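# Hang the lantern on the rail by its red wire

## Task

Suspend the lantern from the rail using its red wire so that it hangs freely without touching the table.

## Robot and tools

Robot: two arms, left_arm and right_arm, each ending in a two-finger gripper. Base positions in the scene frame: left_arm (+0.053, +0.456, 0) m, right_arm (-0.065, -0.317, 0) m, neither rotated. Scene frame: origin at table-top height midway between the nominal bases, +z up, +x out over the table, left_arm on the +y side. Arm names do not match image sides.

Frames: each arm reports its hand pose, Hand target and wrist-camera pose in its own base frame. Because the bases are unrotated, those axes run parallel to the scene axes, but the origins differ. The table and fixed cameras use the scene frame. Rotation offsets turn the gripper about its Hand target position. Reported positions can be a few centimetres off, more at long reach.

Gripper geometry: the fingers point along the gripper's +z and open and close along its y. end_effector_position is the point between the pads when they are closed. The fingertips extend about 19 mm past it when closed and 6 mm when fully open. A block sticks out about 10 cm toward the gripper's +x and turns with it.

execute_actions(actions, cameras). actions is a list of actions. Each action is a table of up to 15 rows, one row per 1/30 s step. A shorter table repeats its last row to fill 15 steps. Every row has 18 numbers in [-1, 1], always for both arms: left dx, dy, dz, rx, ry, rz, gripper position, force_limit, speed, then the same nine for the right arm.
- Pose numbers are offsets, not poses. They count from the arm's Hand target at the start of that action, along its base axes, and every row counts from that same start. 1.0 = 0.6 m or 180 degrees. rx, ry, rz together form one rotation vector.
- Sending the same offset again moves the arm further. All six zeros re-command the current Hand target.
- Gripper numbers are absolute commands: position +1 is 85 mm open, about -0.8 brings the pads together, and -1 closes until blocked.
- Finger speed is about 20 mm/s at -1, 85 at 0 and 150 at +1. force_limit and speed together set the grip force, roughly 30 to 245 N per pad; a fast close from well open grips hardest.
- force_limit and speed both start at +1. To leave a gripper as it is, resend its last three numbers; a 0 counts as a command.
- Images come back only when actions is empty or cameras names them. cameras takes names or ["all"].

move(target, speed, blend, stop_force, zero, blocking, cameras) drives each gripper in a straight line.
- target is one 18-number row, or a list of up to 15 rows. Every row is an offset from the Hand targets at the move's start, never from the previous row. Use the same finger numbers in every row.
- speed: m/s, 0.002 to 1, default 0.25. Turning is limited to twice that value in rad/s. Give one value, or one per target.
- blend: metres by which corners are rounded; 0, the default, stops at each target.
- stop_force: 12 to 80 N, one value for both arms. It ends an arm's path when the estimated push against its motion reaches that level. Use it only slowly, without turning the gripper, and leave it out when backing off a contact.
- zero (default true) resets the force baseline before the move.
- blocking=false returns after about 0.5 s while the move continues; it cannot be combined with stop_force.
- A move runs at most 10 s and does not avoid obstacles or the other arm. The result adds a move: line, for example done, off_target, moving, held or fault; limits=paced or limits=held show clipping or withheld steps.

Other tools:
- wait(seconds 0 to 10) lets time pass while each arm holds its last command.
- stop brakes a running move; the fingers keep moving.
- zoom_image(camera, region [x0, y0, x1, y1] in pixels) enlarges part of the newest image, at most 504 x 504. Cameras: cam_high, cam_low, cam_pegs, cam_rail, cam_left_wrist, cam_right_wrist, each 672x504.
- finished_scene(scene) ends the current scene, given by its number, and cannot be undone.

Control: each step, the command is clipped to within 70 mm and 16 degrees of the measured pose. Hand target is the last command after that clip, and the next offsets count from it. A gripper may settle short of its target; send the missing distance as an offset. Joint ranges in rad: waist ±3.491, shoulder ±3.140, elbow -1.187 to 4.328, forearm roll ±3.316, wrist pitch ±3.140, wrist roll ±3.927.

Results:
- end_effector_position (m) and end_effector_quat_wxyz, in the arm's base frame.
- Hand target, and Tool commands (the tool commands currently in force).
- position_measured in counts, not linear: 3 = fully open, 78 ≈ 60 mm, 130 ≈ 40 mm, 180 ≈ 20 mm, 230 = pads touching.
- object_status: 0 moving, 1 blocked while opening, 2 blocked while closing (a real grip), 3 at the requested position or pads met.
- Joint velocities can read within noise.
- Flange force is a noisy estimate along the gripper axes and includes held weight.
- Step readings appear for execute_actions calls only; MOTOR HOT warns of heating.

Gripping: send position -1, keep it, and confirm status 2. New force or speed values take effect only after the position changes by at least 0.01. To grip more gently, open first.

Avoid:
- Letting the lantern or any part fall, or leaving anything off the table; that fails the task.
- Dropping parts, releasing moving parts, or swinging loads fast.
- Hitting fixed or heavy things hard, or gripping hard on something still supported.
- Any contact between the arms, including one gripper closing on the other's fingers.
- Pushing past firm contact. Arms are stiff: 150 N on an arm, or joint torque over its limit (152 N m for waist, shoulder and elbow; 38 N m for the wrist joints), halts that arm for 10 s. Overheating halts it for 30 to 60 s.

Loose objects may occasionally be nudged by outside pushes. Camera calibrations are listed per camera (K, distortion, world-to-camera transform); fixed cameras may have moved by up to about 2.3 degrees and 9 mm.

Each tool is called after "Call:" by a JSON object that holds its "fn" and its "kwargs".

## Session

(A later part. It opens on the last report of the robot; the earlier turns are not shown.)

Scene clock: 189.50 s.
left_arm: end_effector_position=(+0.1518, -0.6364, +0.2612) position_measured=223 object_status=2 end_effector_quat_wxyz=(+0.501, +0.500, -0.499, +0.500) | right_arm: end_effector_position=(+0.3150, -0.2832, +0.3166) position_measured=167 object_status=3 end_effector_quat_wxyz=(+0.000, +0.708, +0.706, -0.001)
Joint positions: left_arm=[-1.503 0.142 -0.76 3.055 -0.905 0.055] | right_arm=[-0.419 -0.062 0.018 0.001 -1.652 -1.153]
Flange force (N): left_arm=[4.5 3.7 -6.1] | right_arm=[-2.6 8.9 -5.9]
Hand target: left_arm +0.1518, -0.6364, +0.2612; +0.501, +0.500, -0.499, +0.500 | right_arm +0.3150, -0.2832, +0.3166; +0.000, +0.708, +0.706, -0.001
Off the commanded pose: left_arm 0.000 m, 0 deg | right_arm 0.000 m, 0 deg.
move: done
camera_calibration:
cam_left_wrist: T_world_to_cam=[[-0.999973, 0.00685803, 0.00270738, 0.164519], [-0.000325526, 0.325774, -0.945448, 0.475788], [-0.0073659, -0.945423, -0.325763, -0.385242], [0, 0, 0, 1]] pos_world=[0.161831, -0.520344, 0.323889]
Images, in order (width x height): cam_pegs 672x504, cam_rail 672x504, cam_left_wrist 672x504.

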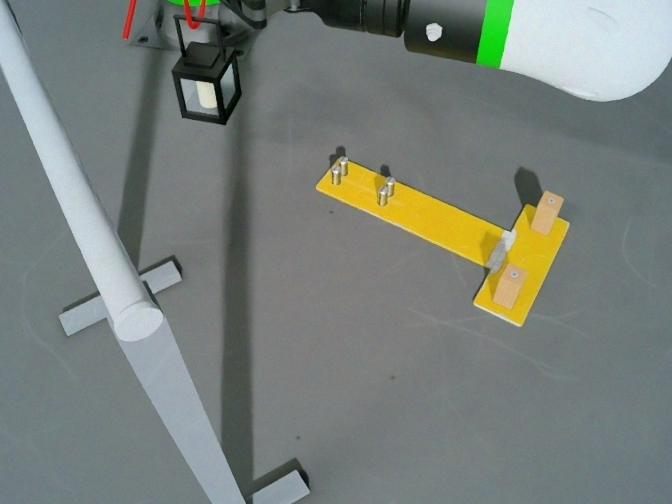

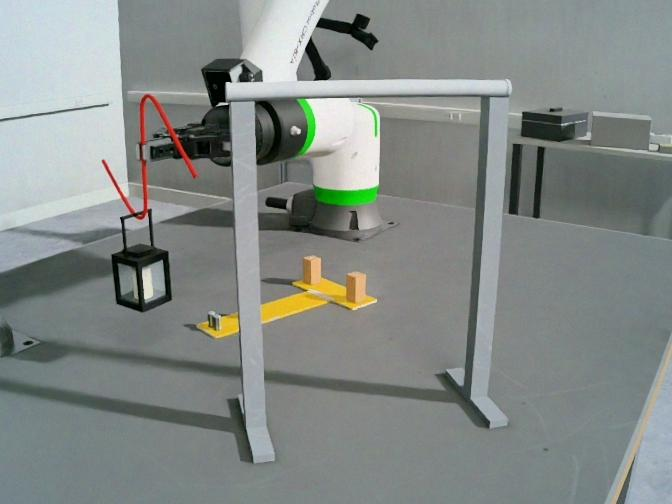

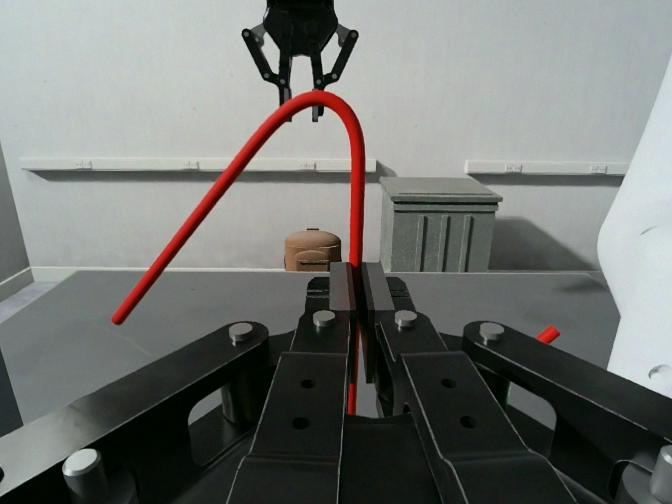

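Call:
{"fn": "move", "kwargs": {"target": [[0.02,0.05,0.19,0,0,-0.05,-1,-0.5,-1,0,0,0,0,0,0,-0.3,-0.6,-1],[0.1437,0.0957,0.19,0,0,-0.1,-1,-0.5,-1,0,0,0,0,0,0,-0.3,-0.6,-1]], "speed": 0.1, "blend": 0.02, "cameras": ["all"]}}

Scene clock: 194.77 s.
left_arm: end_effector_position=(+0.2380, -0.5790, +0.3752) position_measured=223 object_status=2 end_effector_quat_wxyz=(+0.573, +0.415, -0.572, +0.416) | right_arm: end_effector_position=(+0.3150, -0.2832, +0.3166) position_measured=167 object_status=3 end_effector_quat_wxyz=(+0.000, +0.708, +0.706, -0.001)
Joint positions: left_arm=[-0.806 0.11 -0.675 1.933 -1.232 0.724] | right_arm=[-0.419 -0.062 0.018 0.001 -1.652 -1.153]
Flange force (N): left_arm=[0.2 8.4 -1.6] | right_arm=[-2.2 9.0 -6.4]
Hand target: left_arm +0.2380, -0.5790, +0.3752; +0.573, +0.415, -0.572, +0.416 | right_arm +0.3150, -0.2832, +0.3166; +0.000, +0.708, +0.706, -0.001
Off the commanded pose: left_arm 0.000 m, 0 deg | right_arm 0.000 m, 0 deg.
move: done
camera_calibration:
cam_left_wrist: T_world_to_cam=[[-0.948889, 0.3156, 0.00267506, 0.416587], [0.100414, 0.30992, -0.945445, 0.531725], [-0.299211, -0.896853, -0.32577, -0.195576], [0, 0, 0, 1]] pos_world=[0.283383, -0.47167, 0.437889]
cam_right_wrist: T_world_to_cam=[[0.999837, -0.0109133, -0.0144108, -0.302989], [-0.00502802, -0.933635, 0.358192, -0.361053], [-0.0173635, -0.358061, -0.933537, 0.322676], [0, 0, 0, 1]] pos_world=[0.306726, -0.224861, 0.42619]

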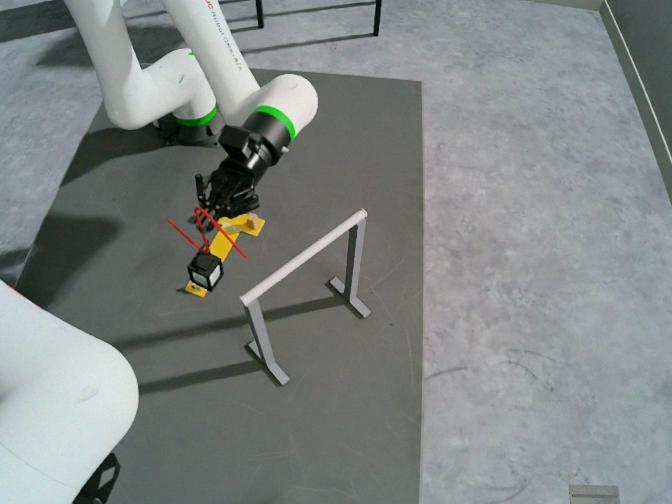

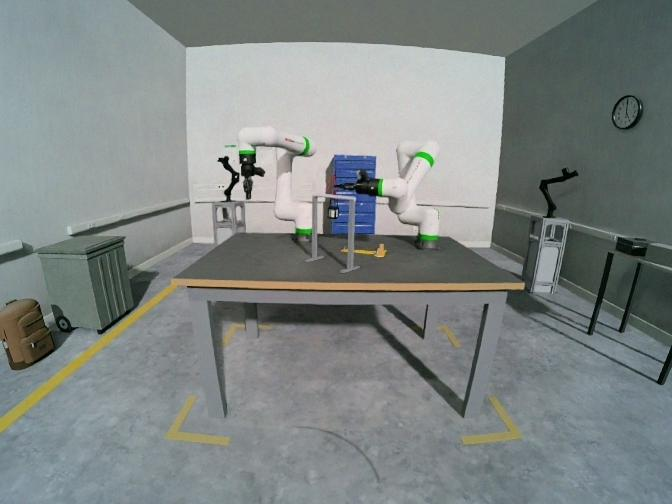

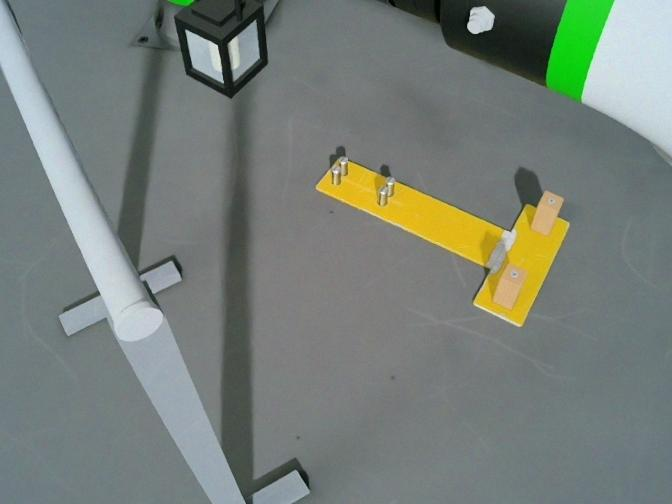

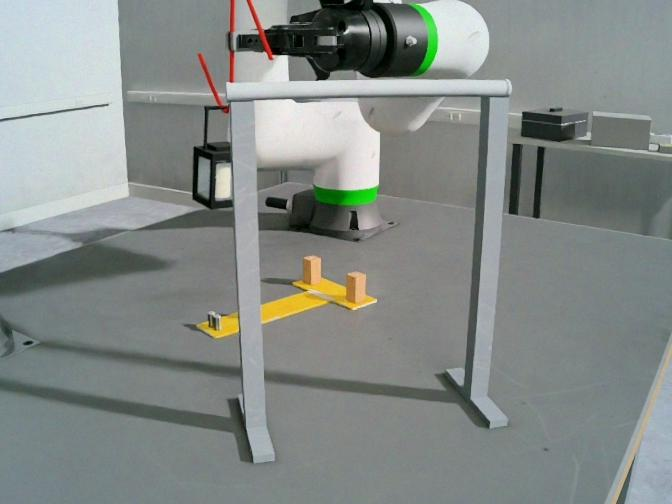

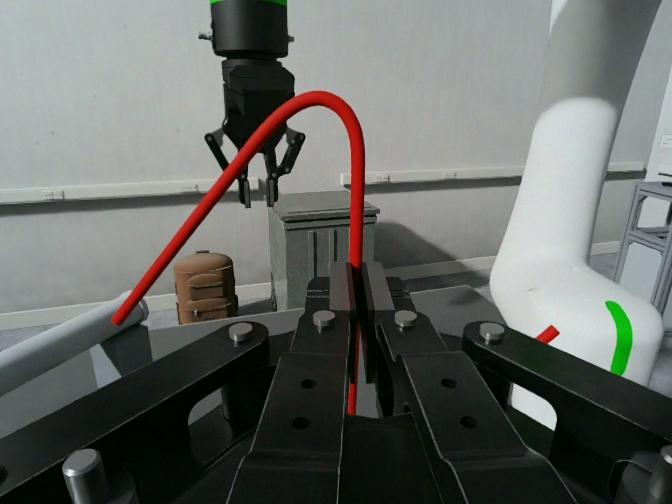

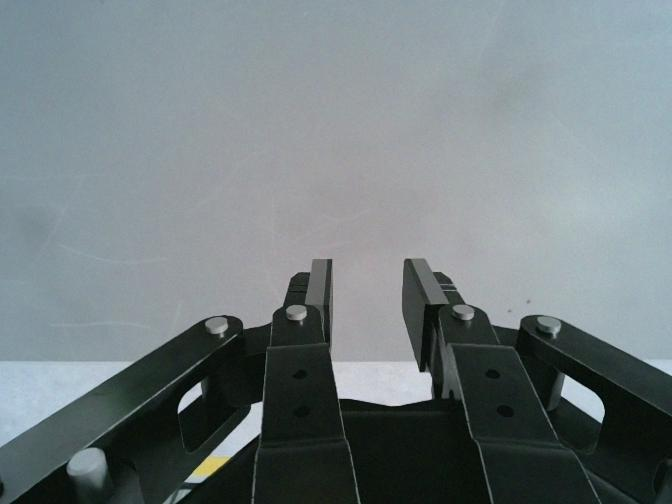

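Call:
{"fn": "move", "kwargs": {"target": [[0,0,0.02,0,0,0,-1,-0.5,-1,0,0,0,0,0,0,-0.3,-0.6,-1],[0.1975,-0.0642,0.02,0,0,0,-1,-0.5,-1,0,0,0,0,0,0,-0.3,-0.6,-1]], "speed": 0.08, "blend": 0.005, "cameras": ["all"]}}

Call:
{"fn": "zoom_image", "kwargs": {"camera": "cam_high", "region": [200, 150, 400, 320]}}

Scene clock: 198.10 s.
left_arm: end_effector_position=(+0.3564, -0.6175, +0.3872) position_measured=223 object_status=2 end_effector_quat_wxyz=(+0.573, +0.415, -0.572, +0.416) | right_arm: end_effector_position=(+0.3150, -0.2832, +0.3166) position_measured=167 object_status=3 end_effector_quat_wxyz=(+0.000, +0.708, +0.706, -0.001)
Joint positions: left_arm=[-0.671 0.36 -0.344 1.808 -1.303 0.835] | right_arm=[-0.419 -0.062 0.018 0.001 -1.652 -1.153]
Flange force (N): left_arm=[0.7 5.6 0.6] | right_arm=[-1.5 8.3 -5.5]
Hand target: left_arm +0.3565, -0.6175, +0.3872; +0.573, +0.415, -0.572, +0.416 | right_arm +0.3150, -0.2832, +0.3166; +0.000, +0.708, +0.706, -0.001
Off the commanded pose: left_arm 0.000 m, 0 deg | right_arm 0.000 m, 0 deg.
move: done
camera_calibration:
cam_left_wrist: T_world_to_cam=[[-0.948889, 0.3156, 0.00267506, 0.541149], [0.100414, 0.30992, -0.945445, 0.543103], [-0.299211, -0.896853, -0.32577, -0.190739], [0, 0, 0, 1]] pos_world=[0.401883, -0.51017, 0.449889]
cam_right_wrist: T_world_to_cam=[[0.999837, -0.0109133, -0.0144108, -0.302989], [-0.00502802, -0.933635, 0.358192, -0.361053], [-0.0173635, -0.358061, -0.933537, 0.322676], [0, 0, 0, 1]] pos_world=[0.306726, -0.224861, 0.42619]

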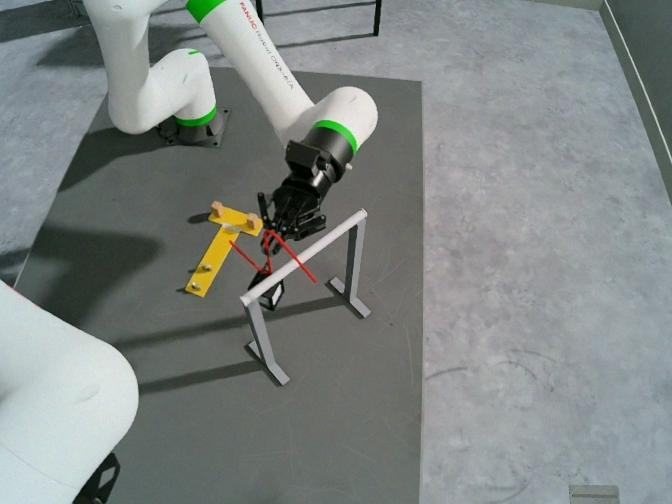

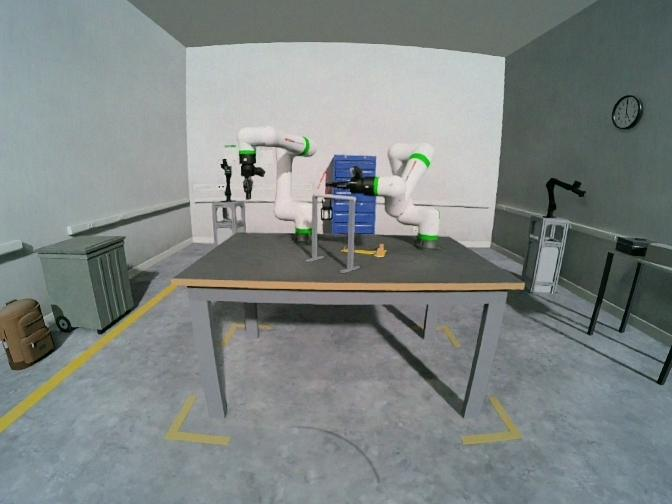

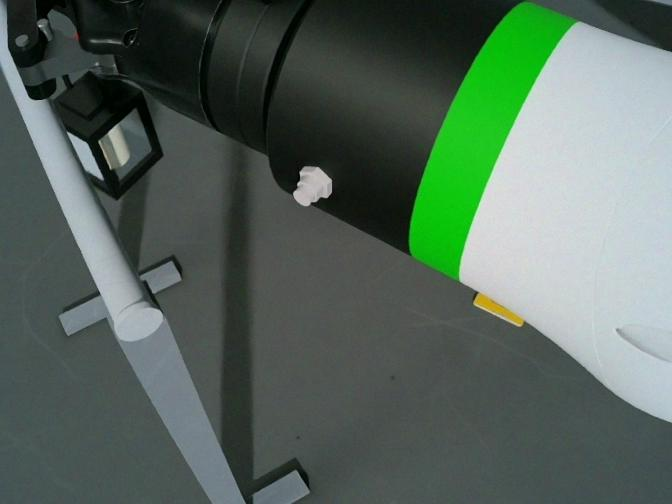

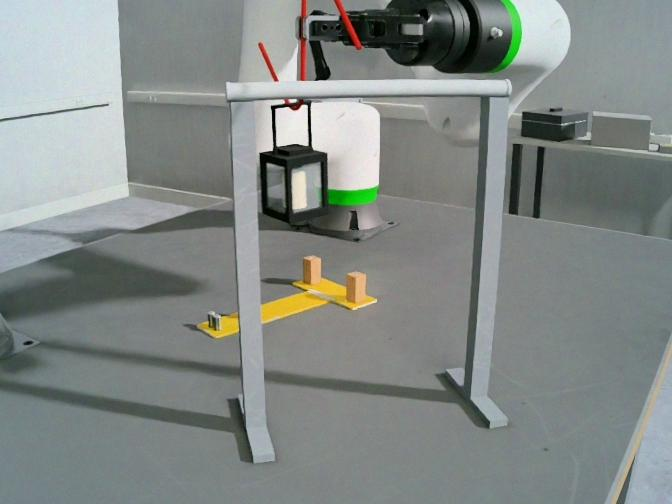

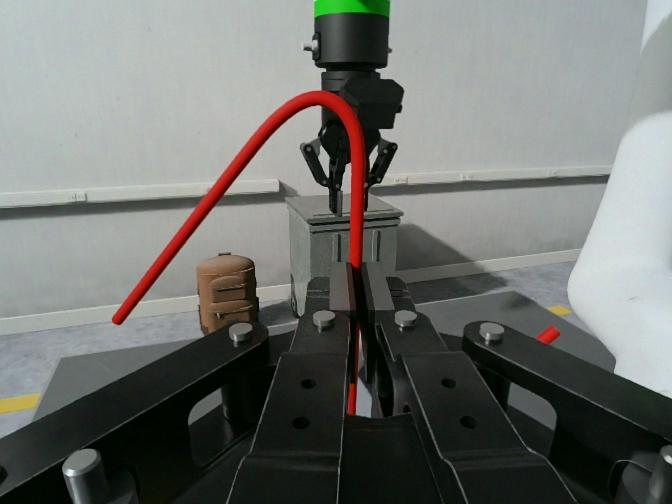

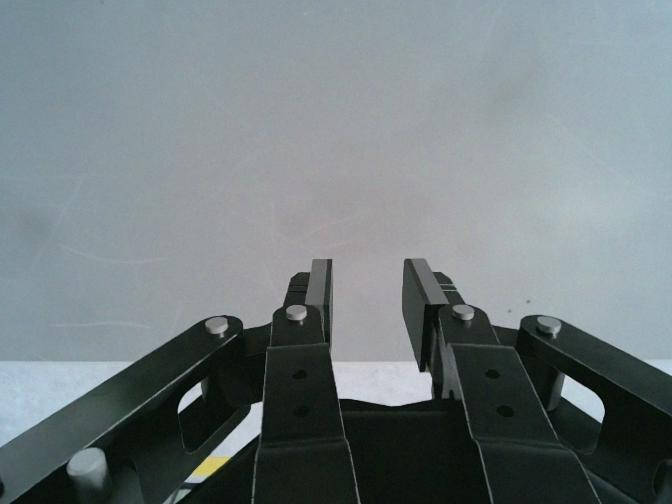

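Scaled by 2.520 from the camera's 672x504 image, which has a finer 960x720 frame.

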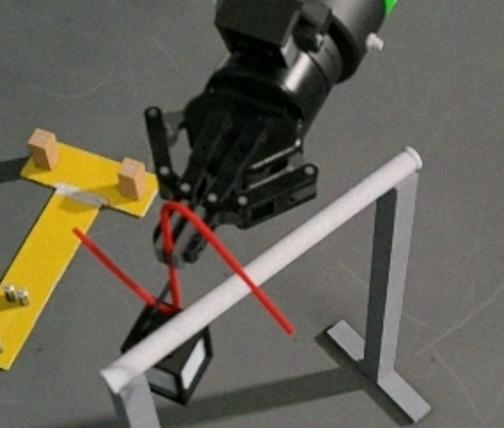

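Call:
{"fn": "move", "kwargs": {"target": [[-0.005,0.0015,-0.01,0,0,0,-1,-0.5,-1,0,0,0,0,0,0,-0.3,-0.6,-1],[-0.005,0.0015,-0.12,0,0,0,-1,-0.5,-1,0,0,0,0,0,0,-0.3,-0.6,-1]], "speed": 0.05, "stop_force": 14, "cameras": ["cam_rail","cam_pegs","cam_high","cam_left_wrist","cam_low"]}}

Call:
{"fn": "zoom_image", "kwargs": {"camera": "cam_rail", "region": [220, 20, 400, 220]}}

Call:
{"fn": "zoom_image", "kwargs": {"camera": "cam_high", "region": [200, 190, 370, 330]}}

Scene clock: 201.67 s.
left_arm: end_effector_position=(+0.3534, -0.6165, +0.3522) position_measured=223 object_status=2 end_effector_quat_wxyz=(+0.573, +0.415, -0.571, +0.416) | right_arm: end_effector_position=(+0.3150, -0.2832, +0.3166) position_measured=167 object_status=3 end_effector_quat_wxyz=(+0.000, +0.708, +0.706, -0.001)
Joint positions: left_arm=[-0.679 0.392 -0.386 1.834 -1.317 0.758] | right_arm=[-0.419 -0.062 0.018 0.001 -1.652 -1.153]
Flange force (N): left_arm=[55.8 19.8 -9.2] | right_arm=[-2.7 8.3 -6.0]
Hand target: left_arm +0.3534, -0.6165, +0.3522; +0.573, +0.415, -0.571, +0.416 (not the last commanded pose) | right_arm +0.3150, -0.2832, +0.3166; +0.000, +0.708, +0.706, -0.001
Off the commanded pose: left_arm 0.037 m, 0 deg | right_arm 0.000 m, 0 deg.
move: contact (left_arm); path passed 1 of 2 targets
camera_calibration:
cam_left_wrist: T_world_to_cam=[[-0.948759, 0.315998, 0.0013132, 0.538699], [0.101319, 0.308132, -0.945933, 0.508755], [-0.299317, -0.897329, -0.32436, -0.203019], [0, 0, 0, 1]] pos_world=[0.398782, -0.509167, 0.414689]
Images, in order (width x height): cam_high 672x504, cam_low 672x504, cam_pegs 672x504, cam_rail 672x504, cam_left_wrist 672x504.

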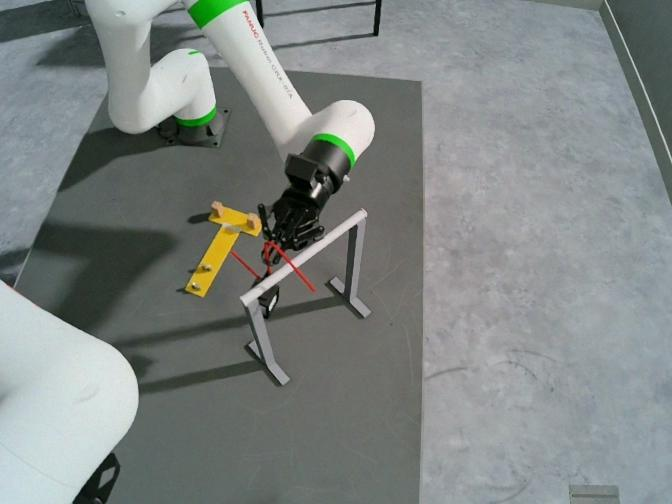

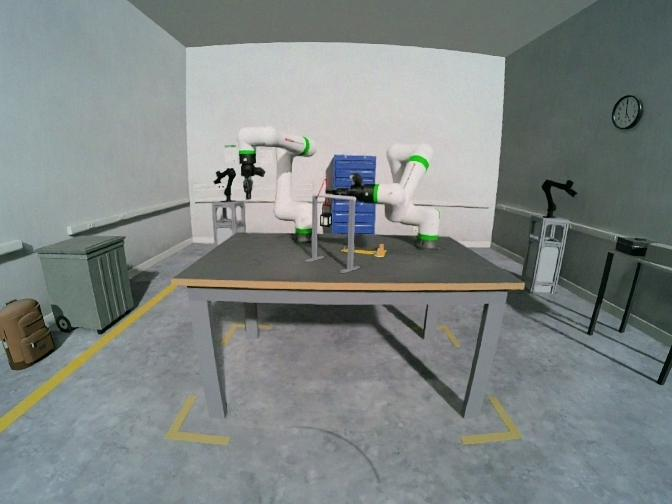

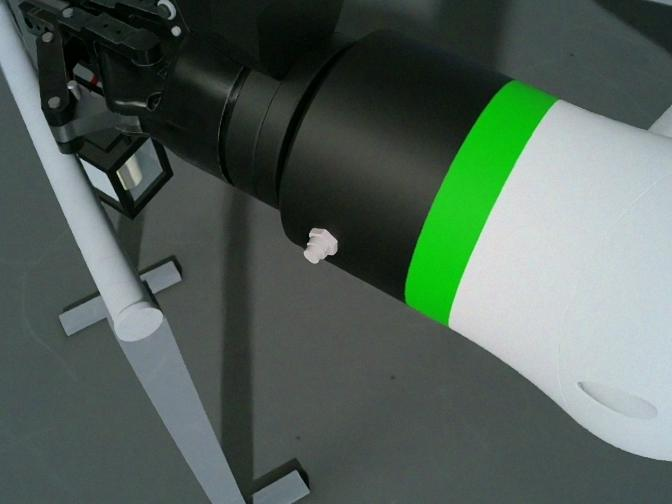

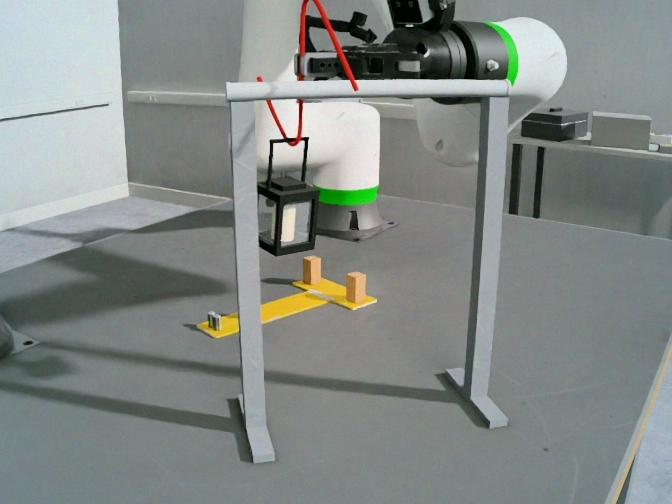

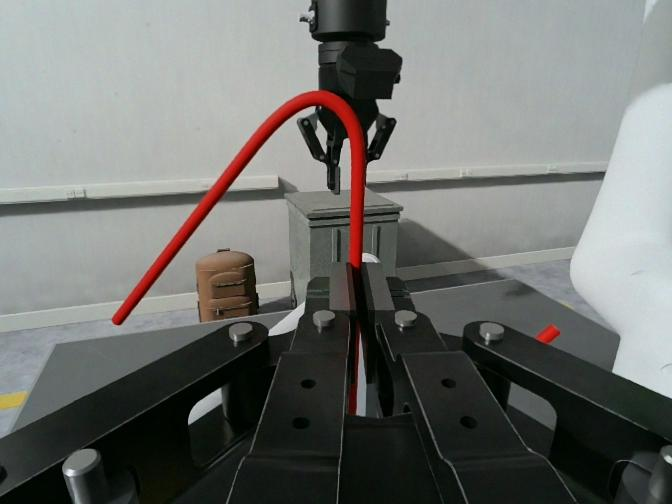

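Scaled by 2.520 from the camera's 672x504 image, which has a finer 960x720 frame.

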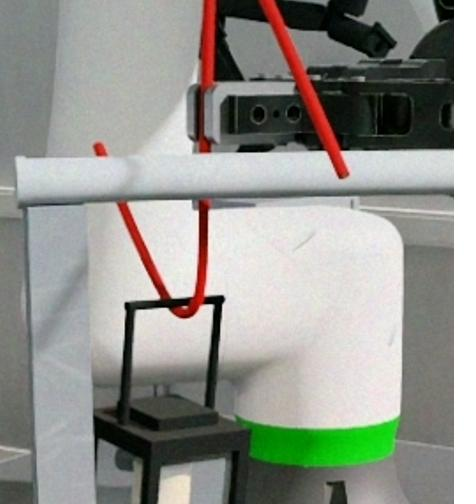

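Scaled by 2.965 from the camera's 672x504 image, which has a finer 960x720 frame.

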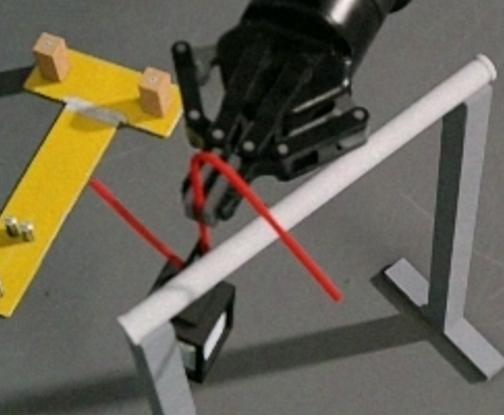

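Call:
{"fn": "move", "kwargs": {"target": [[0,0,0.065,0,0,0,-1,-0.5,-1,0,0,0,0,0,0,-0.3,-0.6,-1],[-0.0107,-0.0105,0.065,0,0,0.1222,-1,-0.5,-1,0,0,0,0,0,0,-0.3,-0.6,-1]], "speed": 0.08, "cameras": ["cam_rail","cam_pegs","cam_high","cam_left_wrist"]}}

Call:
{"fn": "zoom_image", "kwargs": {"camera": "cam_high", "region": [200, 190, 370, 330]}}

Scene clock: 208.50 s.
left_arm: end_effector_position=(+0.3470, -0.6228, +0.3912) position_measured=223 object_status=2 end_effector_quat_wxyz=(+0.483, +0.516, -0.482, +0.518) | right_arm: end_effector_position=(+0.3150, -0.2832, +0.3166) position_measured=167 object_status=3 end_effector_quat_wxyz=(+0.000, +0.708, +0.706, -0.001)
Joint positions: left_arm=[-0.977 0.123 -0.556 2.399 -0.834 0.554] | right_arm=[-0.419 -0.062 0.018 0.001 -1.652 -1.153]
Flange force (N): left_arm=[0.2 8.9 -3.6] | right_arm=[-2.3 9.0 -5.7]
Hand target: left_arm +0.3470, -0.6228, +0.3912; +0.483, +0.516, -0.482, +0.518 | right_arm +0.3150, -0.2832, +0.3166; +0.000, +0.708, +0.706, -0.001
Off the commanded pose: left_arm 0.000 m, 0 deg | right_arm 0.000 m, 0 deg.
move: done
camera_calibration:
cam_left_wrist: T_world_to_cam=[[-0.998054, -0.0623449, 0.00137331, 0.316007], [-0.0215198, 0.323665, -0.945927, 0.600531], [0.0585293, -0.944115, -0.324377, -0.351244], [0, 0, 0, 1]] pos_world=[0.348873, -0.506284, 0.453689]
Images, in order (width x height): cam_high 672x504, cam_pegs 672x504, cam_rail 672x504, cam_left_wrist 672x504.

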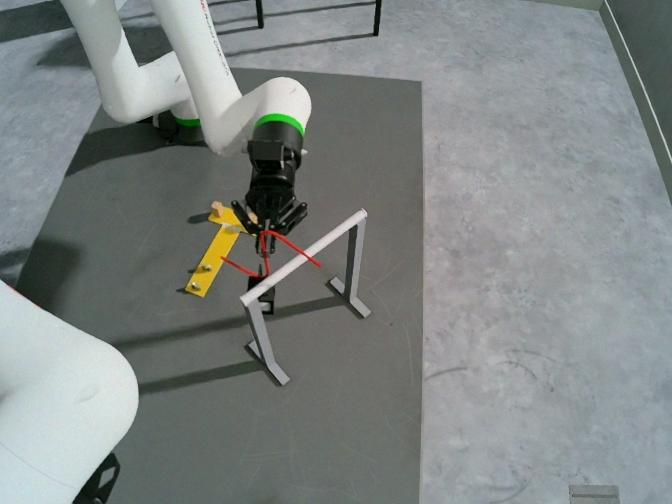

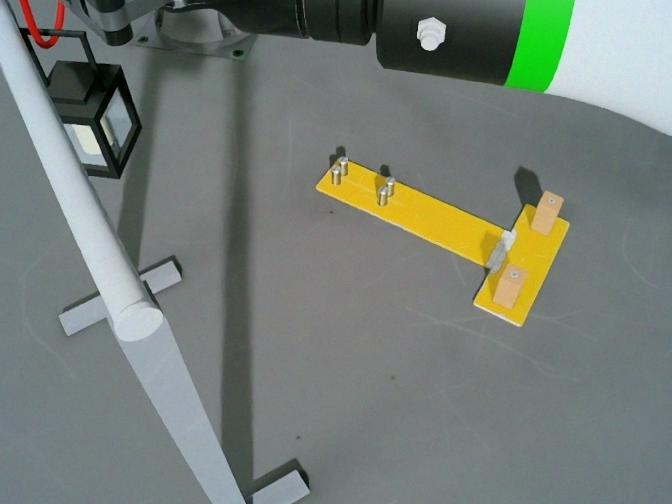

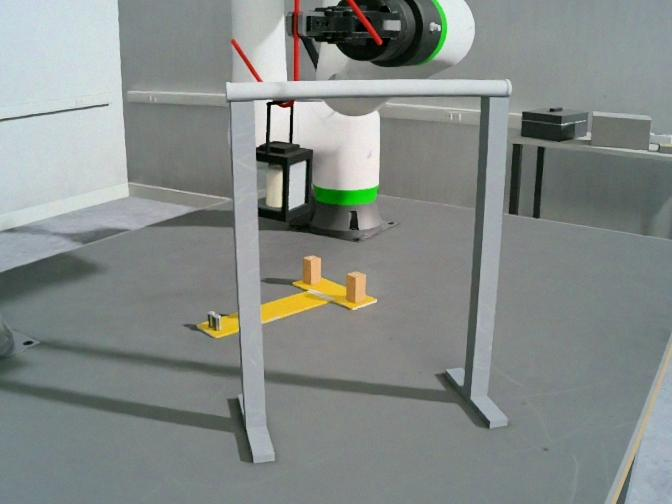

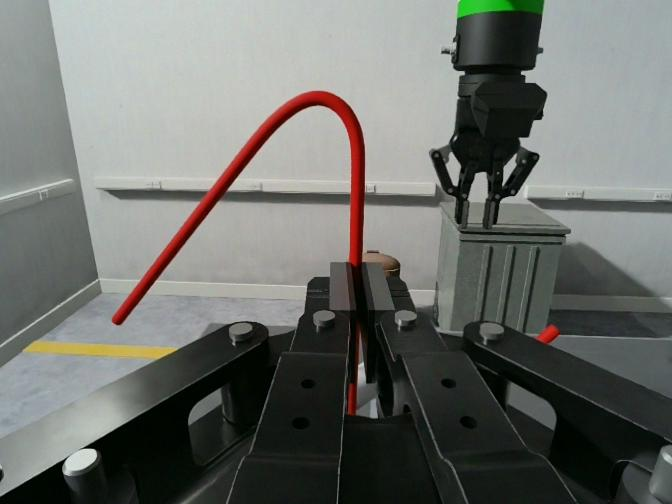

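Scaled by 2.965 from the camera's 672x504 image, which has a finer 960x720 frame.

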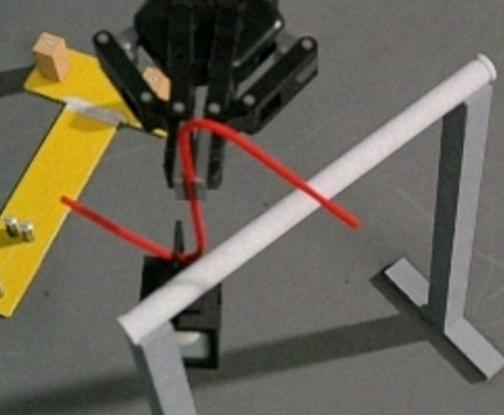

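Call:
{"fn": "move", "kwargs": {"target": [0.061,0.0568,0,0,0,0,-1,-0.5,-1,0,0,0,0,0,0,-0.3,-0.6,-1], "speed": 0.08}}

Call:
{"fn": "move", "kwargs": {"target": [0,0,-0.127,0,0,0,-1,-0.5,-1,0,0,0,0,0,0,-0.3,-0.6,-1], "speed": 0.04, "stop_force": 12, "cameras": ["cam_rail","cam_pegs","cam_high","cam_left_wrist"]}}

Call:
{"fn": "zoom_image", "kwargs": {"camera": "cam_high", "region": [220, 170, 390, 310]}}

Call:
{"fn": "zoom_image", "kwargs": {"camera": "cam_rail", "region": [250, 30, 450, 230]}}

Scene clock: 210.47 s.
left_arm: end_effector_position=(+0.3836, -0.5888, +0.3912) position_measured=223 object_status=2 end_effector_quat_wxyz=(+0.483, +0.516, -0.482, +0.518) | right_arm: end_effector_position=(+0.3150, -0.2832, +0.3166) position_measured=167 object_status=3 end_effector_quat_wxyz=(+0.000, +0.708, +0.706, -0.001)
Joint positions: left_arm=[-0.836 0.135 -0.567 2.261 -0.929 0.63] | right_arm=[-0.419 -0.062 0.018 0.001 -1.652 -1.153]
Flange force (N): left_arm=[1.4 6.5 -4.2] | right_arm=[-2.2 9.0 -5.9]
Hand target: left_arm +0.3836, -0.5887, +0.3912; +0.483, +0.516, -0.482, +0.518 | right_arm +0.3150, -0.2832, +0.3166; +0.000, +0.708, +0.706, -0.001
Off the commanded pose: left_arm 0.000 m, 0 deg | right_arm 0.000 m, 0 deg.
move: done

Scene clock: 212.57 s.
left_arm: end_effector_position=(+0.3835, -0.5887, +0.3443) position_measured=223 object_status=2 end_effector_quat_wxyz=(+0.483, +0.516, -0.482, +0.518) | right_arm: end_effector_position=(+0.3150, -0.2832, +0.3166) position_measured=167 object_status=3 end_effector_quat_wxyz=(+0.000, +0.708, +0.706, -0.001)
Joint positions: left_arm=[-0.851 0.198 -0.605 2.33 -0.989 0.528] | right_arm=[-0.419 -0.062 0.018 0.001 -1.652 -1.153]
Flange force (N): left_arm=[20.6 21.1 -20.0] | right_arm=[-3.0 9.5 -5.9]
Hand target: left_arm +0.3835, -0.5887, +0.3443; +0.483, +0.516, -0.482, +0.518 (not the last commanded pose) | right_arm +0.3150, -0.2832, +0.3166; +0.000, +0.708, +0.706, -0.001
Off the commanded pose: left_arm 0.029 m, 0 deg | right_arm 0.000 m, 0 deg.
move: contact (left_arm)
camera_calibration:
cam_left_wrist: T_world_to_cam=[[-0.998074, -0.0620224, 0.00111628, 0.354897], [-0.0211229, 0.322884, -0.946203, 0.545377], [0.0583253, -0.944404, -0.323572, -0.336721], [0, 0, 0, 1]] pos_world=[0.385373, -0.472083, 0.406688]
Images, in order (width x height): cam_high 672x504, cam_pegs 672x504, cam_rail 672x504, cam_left_wrist 672x504.

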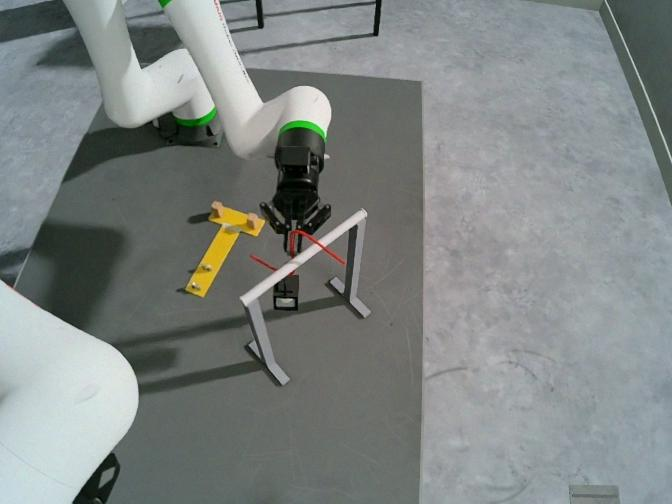

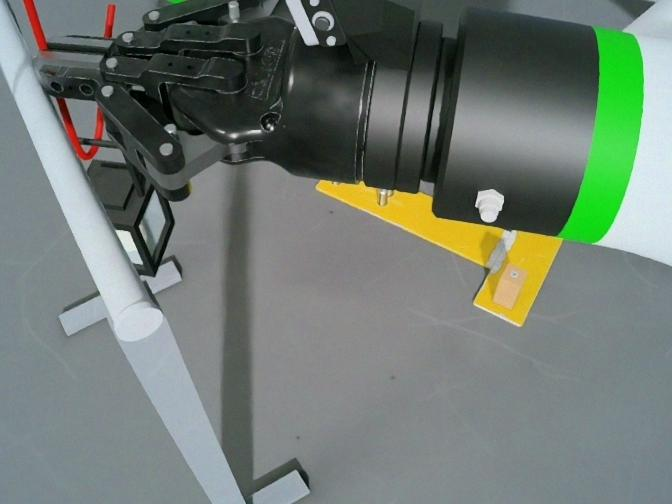

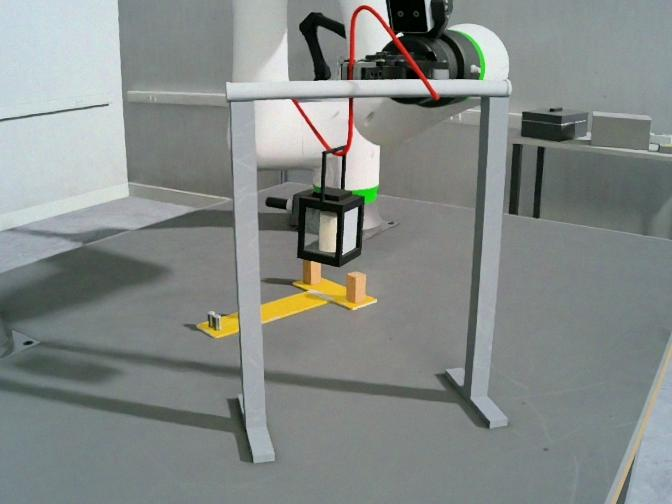

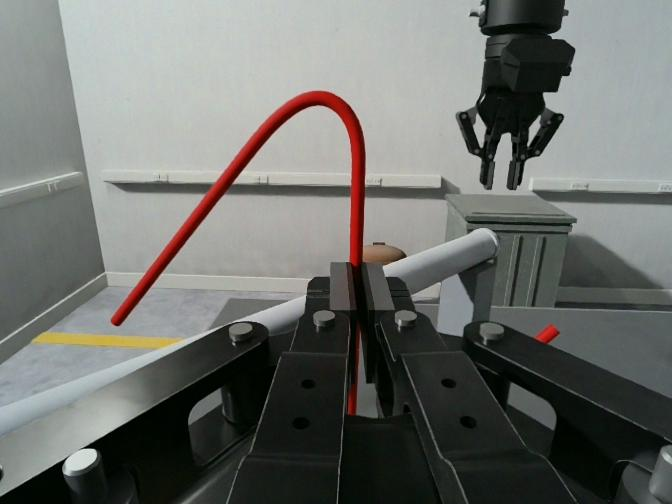

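Scaled by 2.965 from the camera's 672x504 image, which has a finer 960x720 frame.

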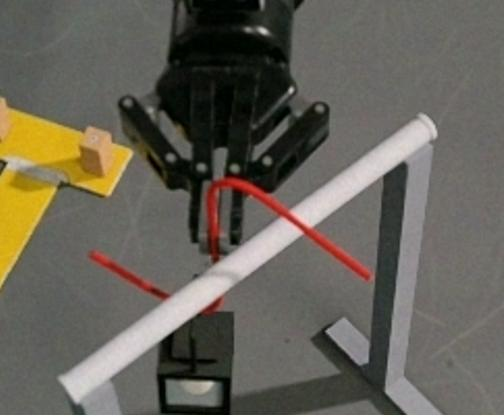

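Scaled by 2.520 from the camera's 672x504 image, which has a finer 960x720 frame.

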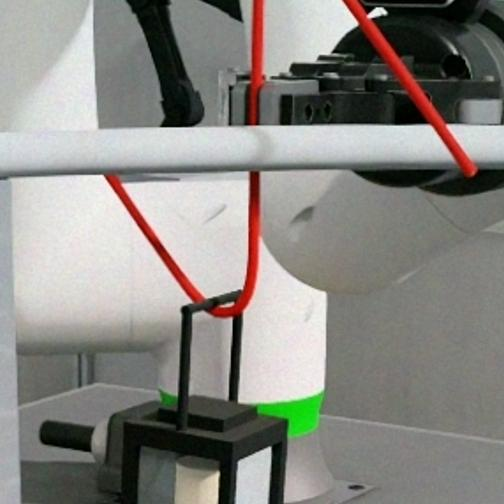

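Call:
{"fn": "move", "kwargs": {"target": [[0,0,0.05,0,0,0,-1,-0.5,-1,0,0,0,0,0,0,-0.3,-0.6,-1],[-0.03,-0.002,0.05,0,0,0,-1,-0.5,-1,0,0,0,0,0,0,-0.3,-0.6,-1]], "speed": 0.08}}

Call:
{"fn": "move", "kwargs": {"target": [0,0,-0.095,0,0,0,-1,-0.5,-1,0,0,0,0,0,0,-0.3,-0.6,-1], "speed": 0.04, "stop_force": 12, "cameras": ["cam_rail","cam_pegs","cam_high","cam_left_wrist"]}}

Call:
{"fn": "zoom_image", "kwargs": {"camera": "cam_high", "region": [220, 170, 390, 310]}}

Call:
{"fn": "zoom_image", "kwargs": {"camera": "cam_rail", "region": [250, 30, 450, 230]}}

Scene clock: 215.80 s.
left_arm: end_effector_position=(+0.3655, -0.5899, +0.3743) position_measured=223 object_status=2 end_effector_quat_wxyz=(+0.483, +0.516, -0.482, +0.518) | right_arm: end_effector_position=(+0.3150, -0.2832, +0.3166) position_measured=167 object_status=3 end_effector_quat_wxyz=(+0.000, +0.708, +0.706, -0.001)
Joint positions: left_arm=[-0.883 0.126 -0.61 2.329 -0.926 0.567] | right_arm=[-0.419 -0.062 0.018 0.001 -1.652 -1.153]
Flange force (N): left_arm=[1.0 6.2 -4.5] | right_arm=[-2.1 8.7 -5.7]
Hand target: left_arm +0.3655, -0.5899, +0.3743; +0.483, +0.516, -0.482, +0.518 | right_arm +0.3150, -0.2832, +0.3166; +0.000, +0.708, +0.706, -0.001
Off the commanded pose: left_arm 0.000 m, 0 deg | right_arm 0.000 m, 0 deg.
move: done

Scene clock: 218.10 s.
left_arm: end_effector_position=(+0.3655, -0.5899, +0.3173) position_measured=223 object_status=2 end_effector_quat_wxyz=(+0.483, +0.516, -0.482, +0.518) | right_arm: end_effector_position=(+0.3150, -0.2832, +0.3166) position_measured=167 object_status=3 end_effector_quat_wxyz=(+0.000, +0.708, +0.706, -0.001)
Joint positions: left_arm=[-0.9 0.211 -0.651 2.408 -1.008 0.45] | right_arm=[-0.419 -0.062 0.018 0.001 -1.652 -1.153]
Flange force (N): left_arm=[1.6 6.7 -3.4] | right_arm=[-2.2 8.2 -5.1]
Hand target: left_arm +0.3655, -0.5899, +0.3173; +0.483, +0.516, -0.482, +0.518 | right_arm +0.3150, -0.2832, +0.3166; +0.000, +0.708, +0.706, -0.001
Off the commanded pose: left_arm 0.000 m, 0 deg | right_arm 0.000 m, 0 deg.
move: done
camera_calibration:
cam_left_wrist: T_world_to_cam=[[-0.998076, -0.0619893, 0.00102214, 0.336939], [-0.0210233, 0.32289, -0.946203, 0.519804], [0.0583244, -0.944404, -0.323572, -0.345541], [0, 0, 0, 1]] pos_world=[0.367373, -0.473283, 0.379688]
Images, in order (width x height): cam_high 672x504, cam_pegs 672x504, cam_rail 672x504, cam_left_wrist 672x504.

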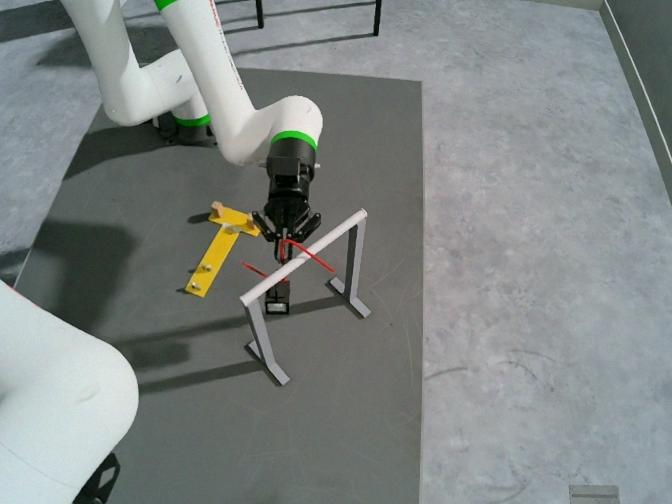

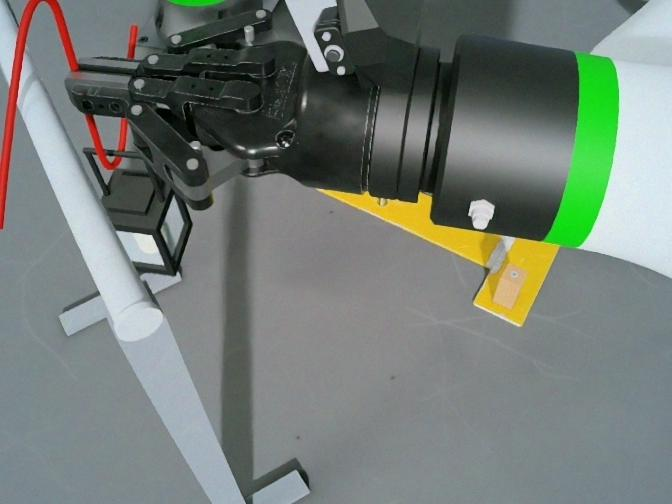

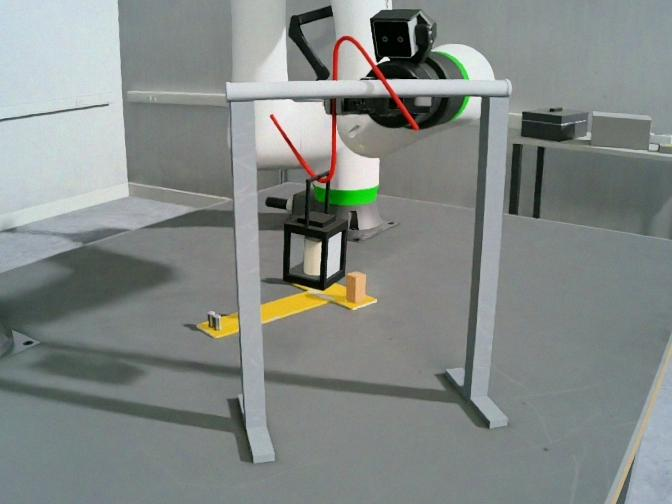

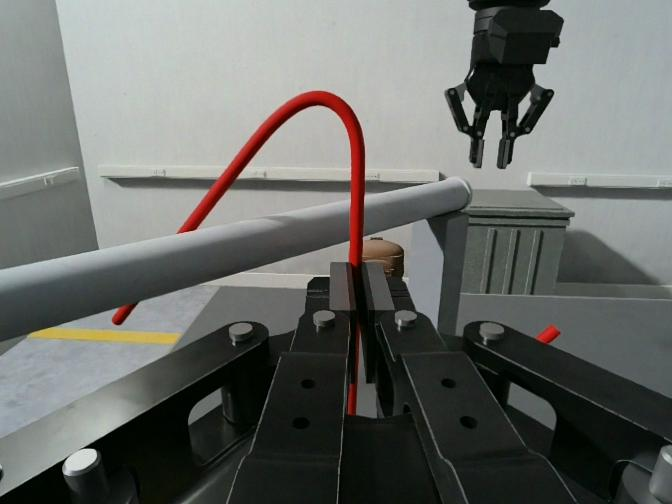

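Scaled by 2.965 from the camera's 672x504 image, which has a finer 960x720 frame.

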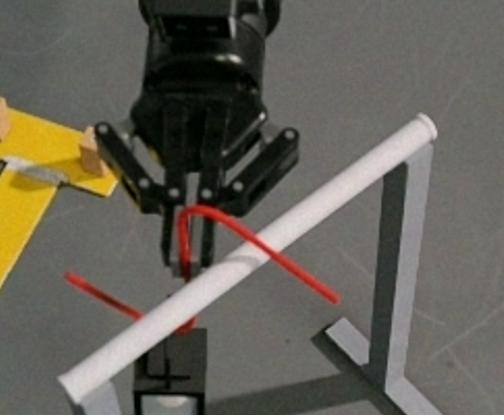

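Scaled by 2.520 from the camera's 672x504 image, which has a finer 960x720 frame.

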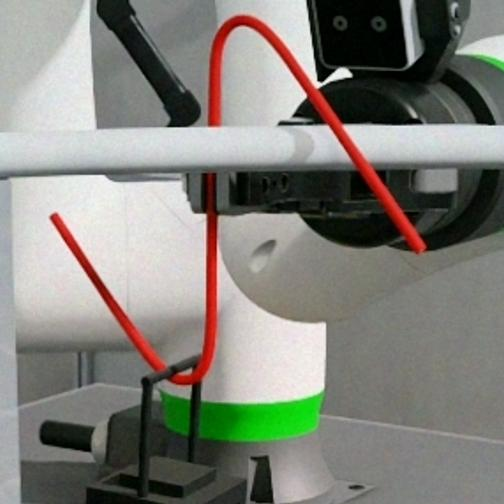

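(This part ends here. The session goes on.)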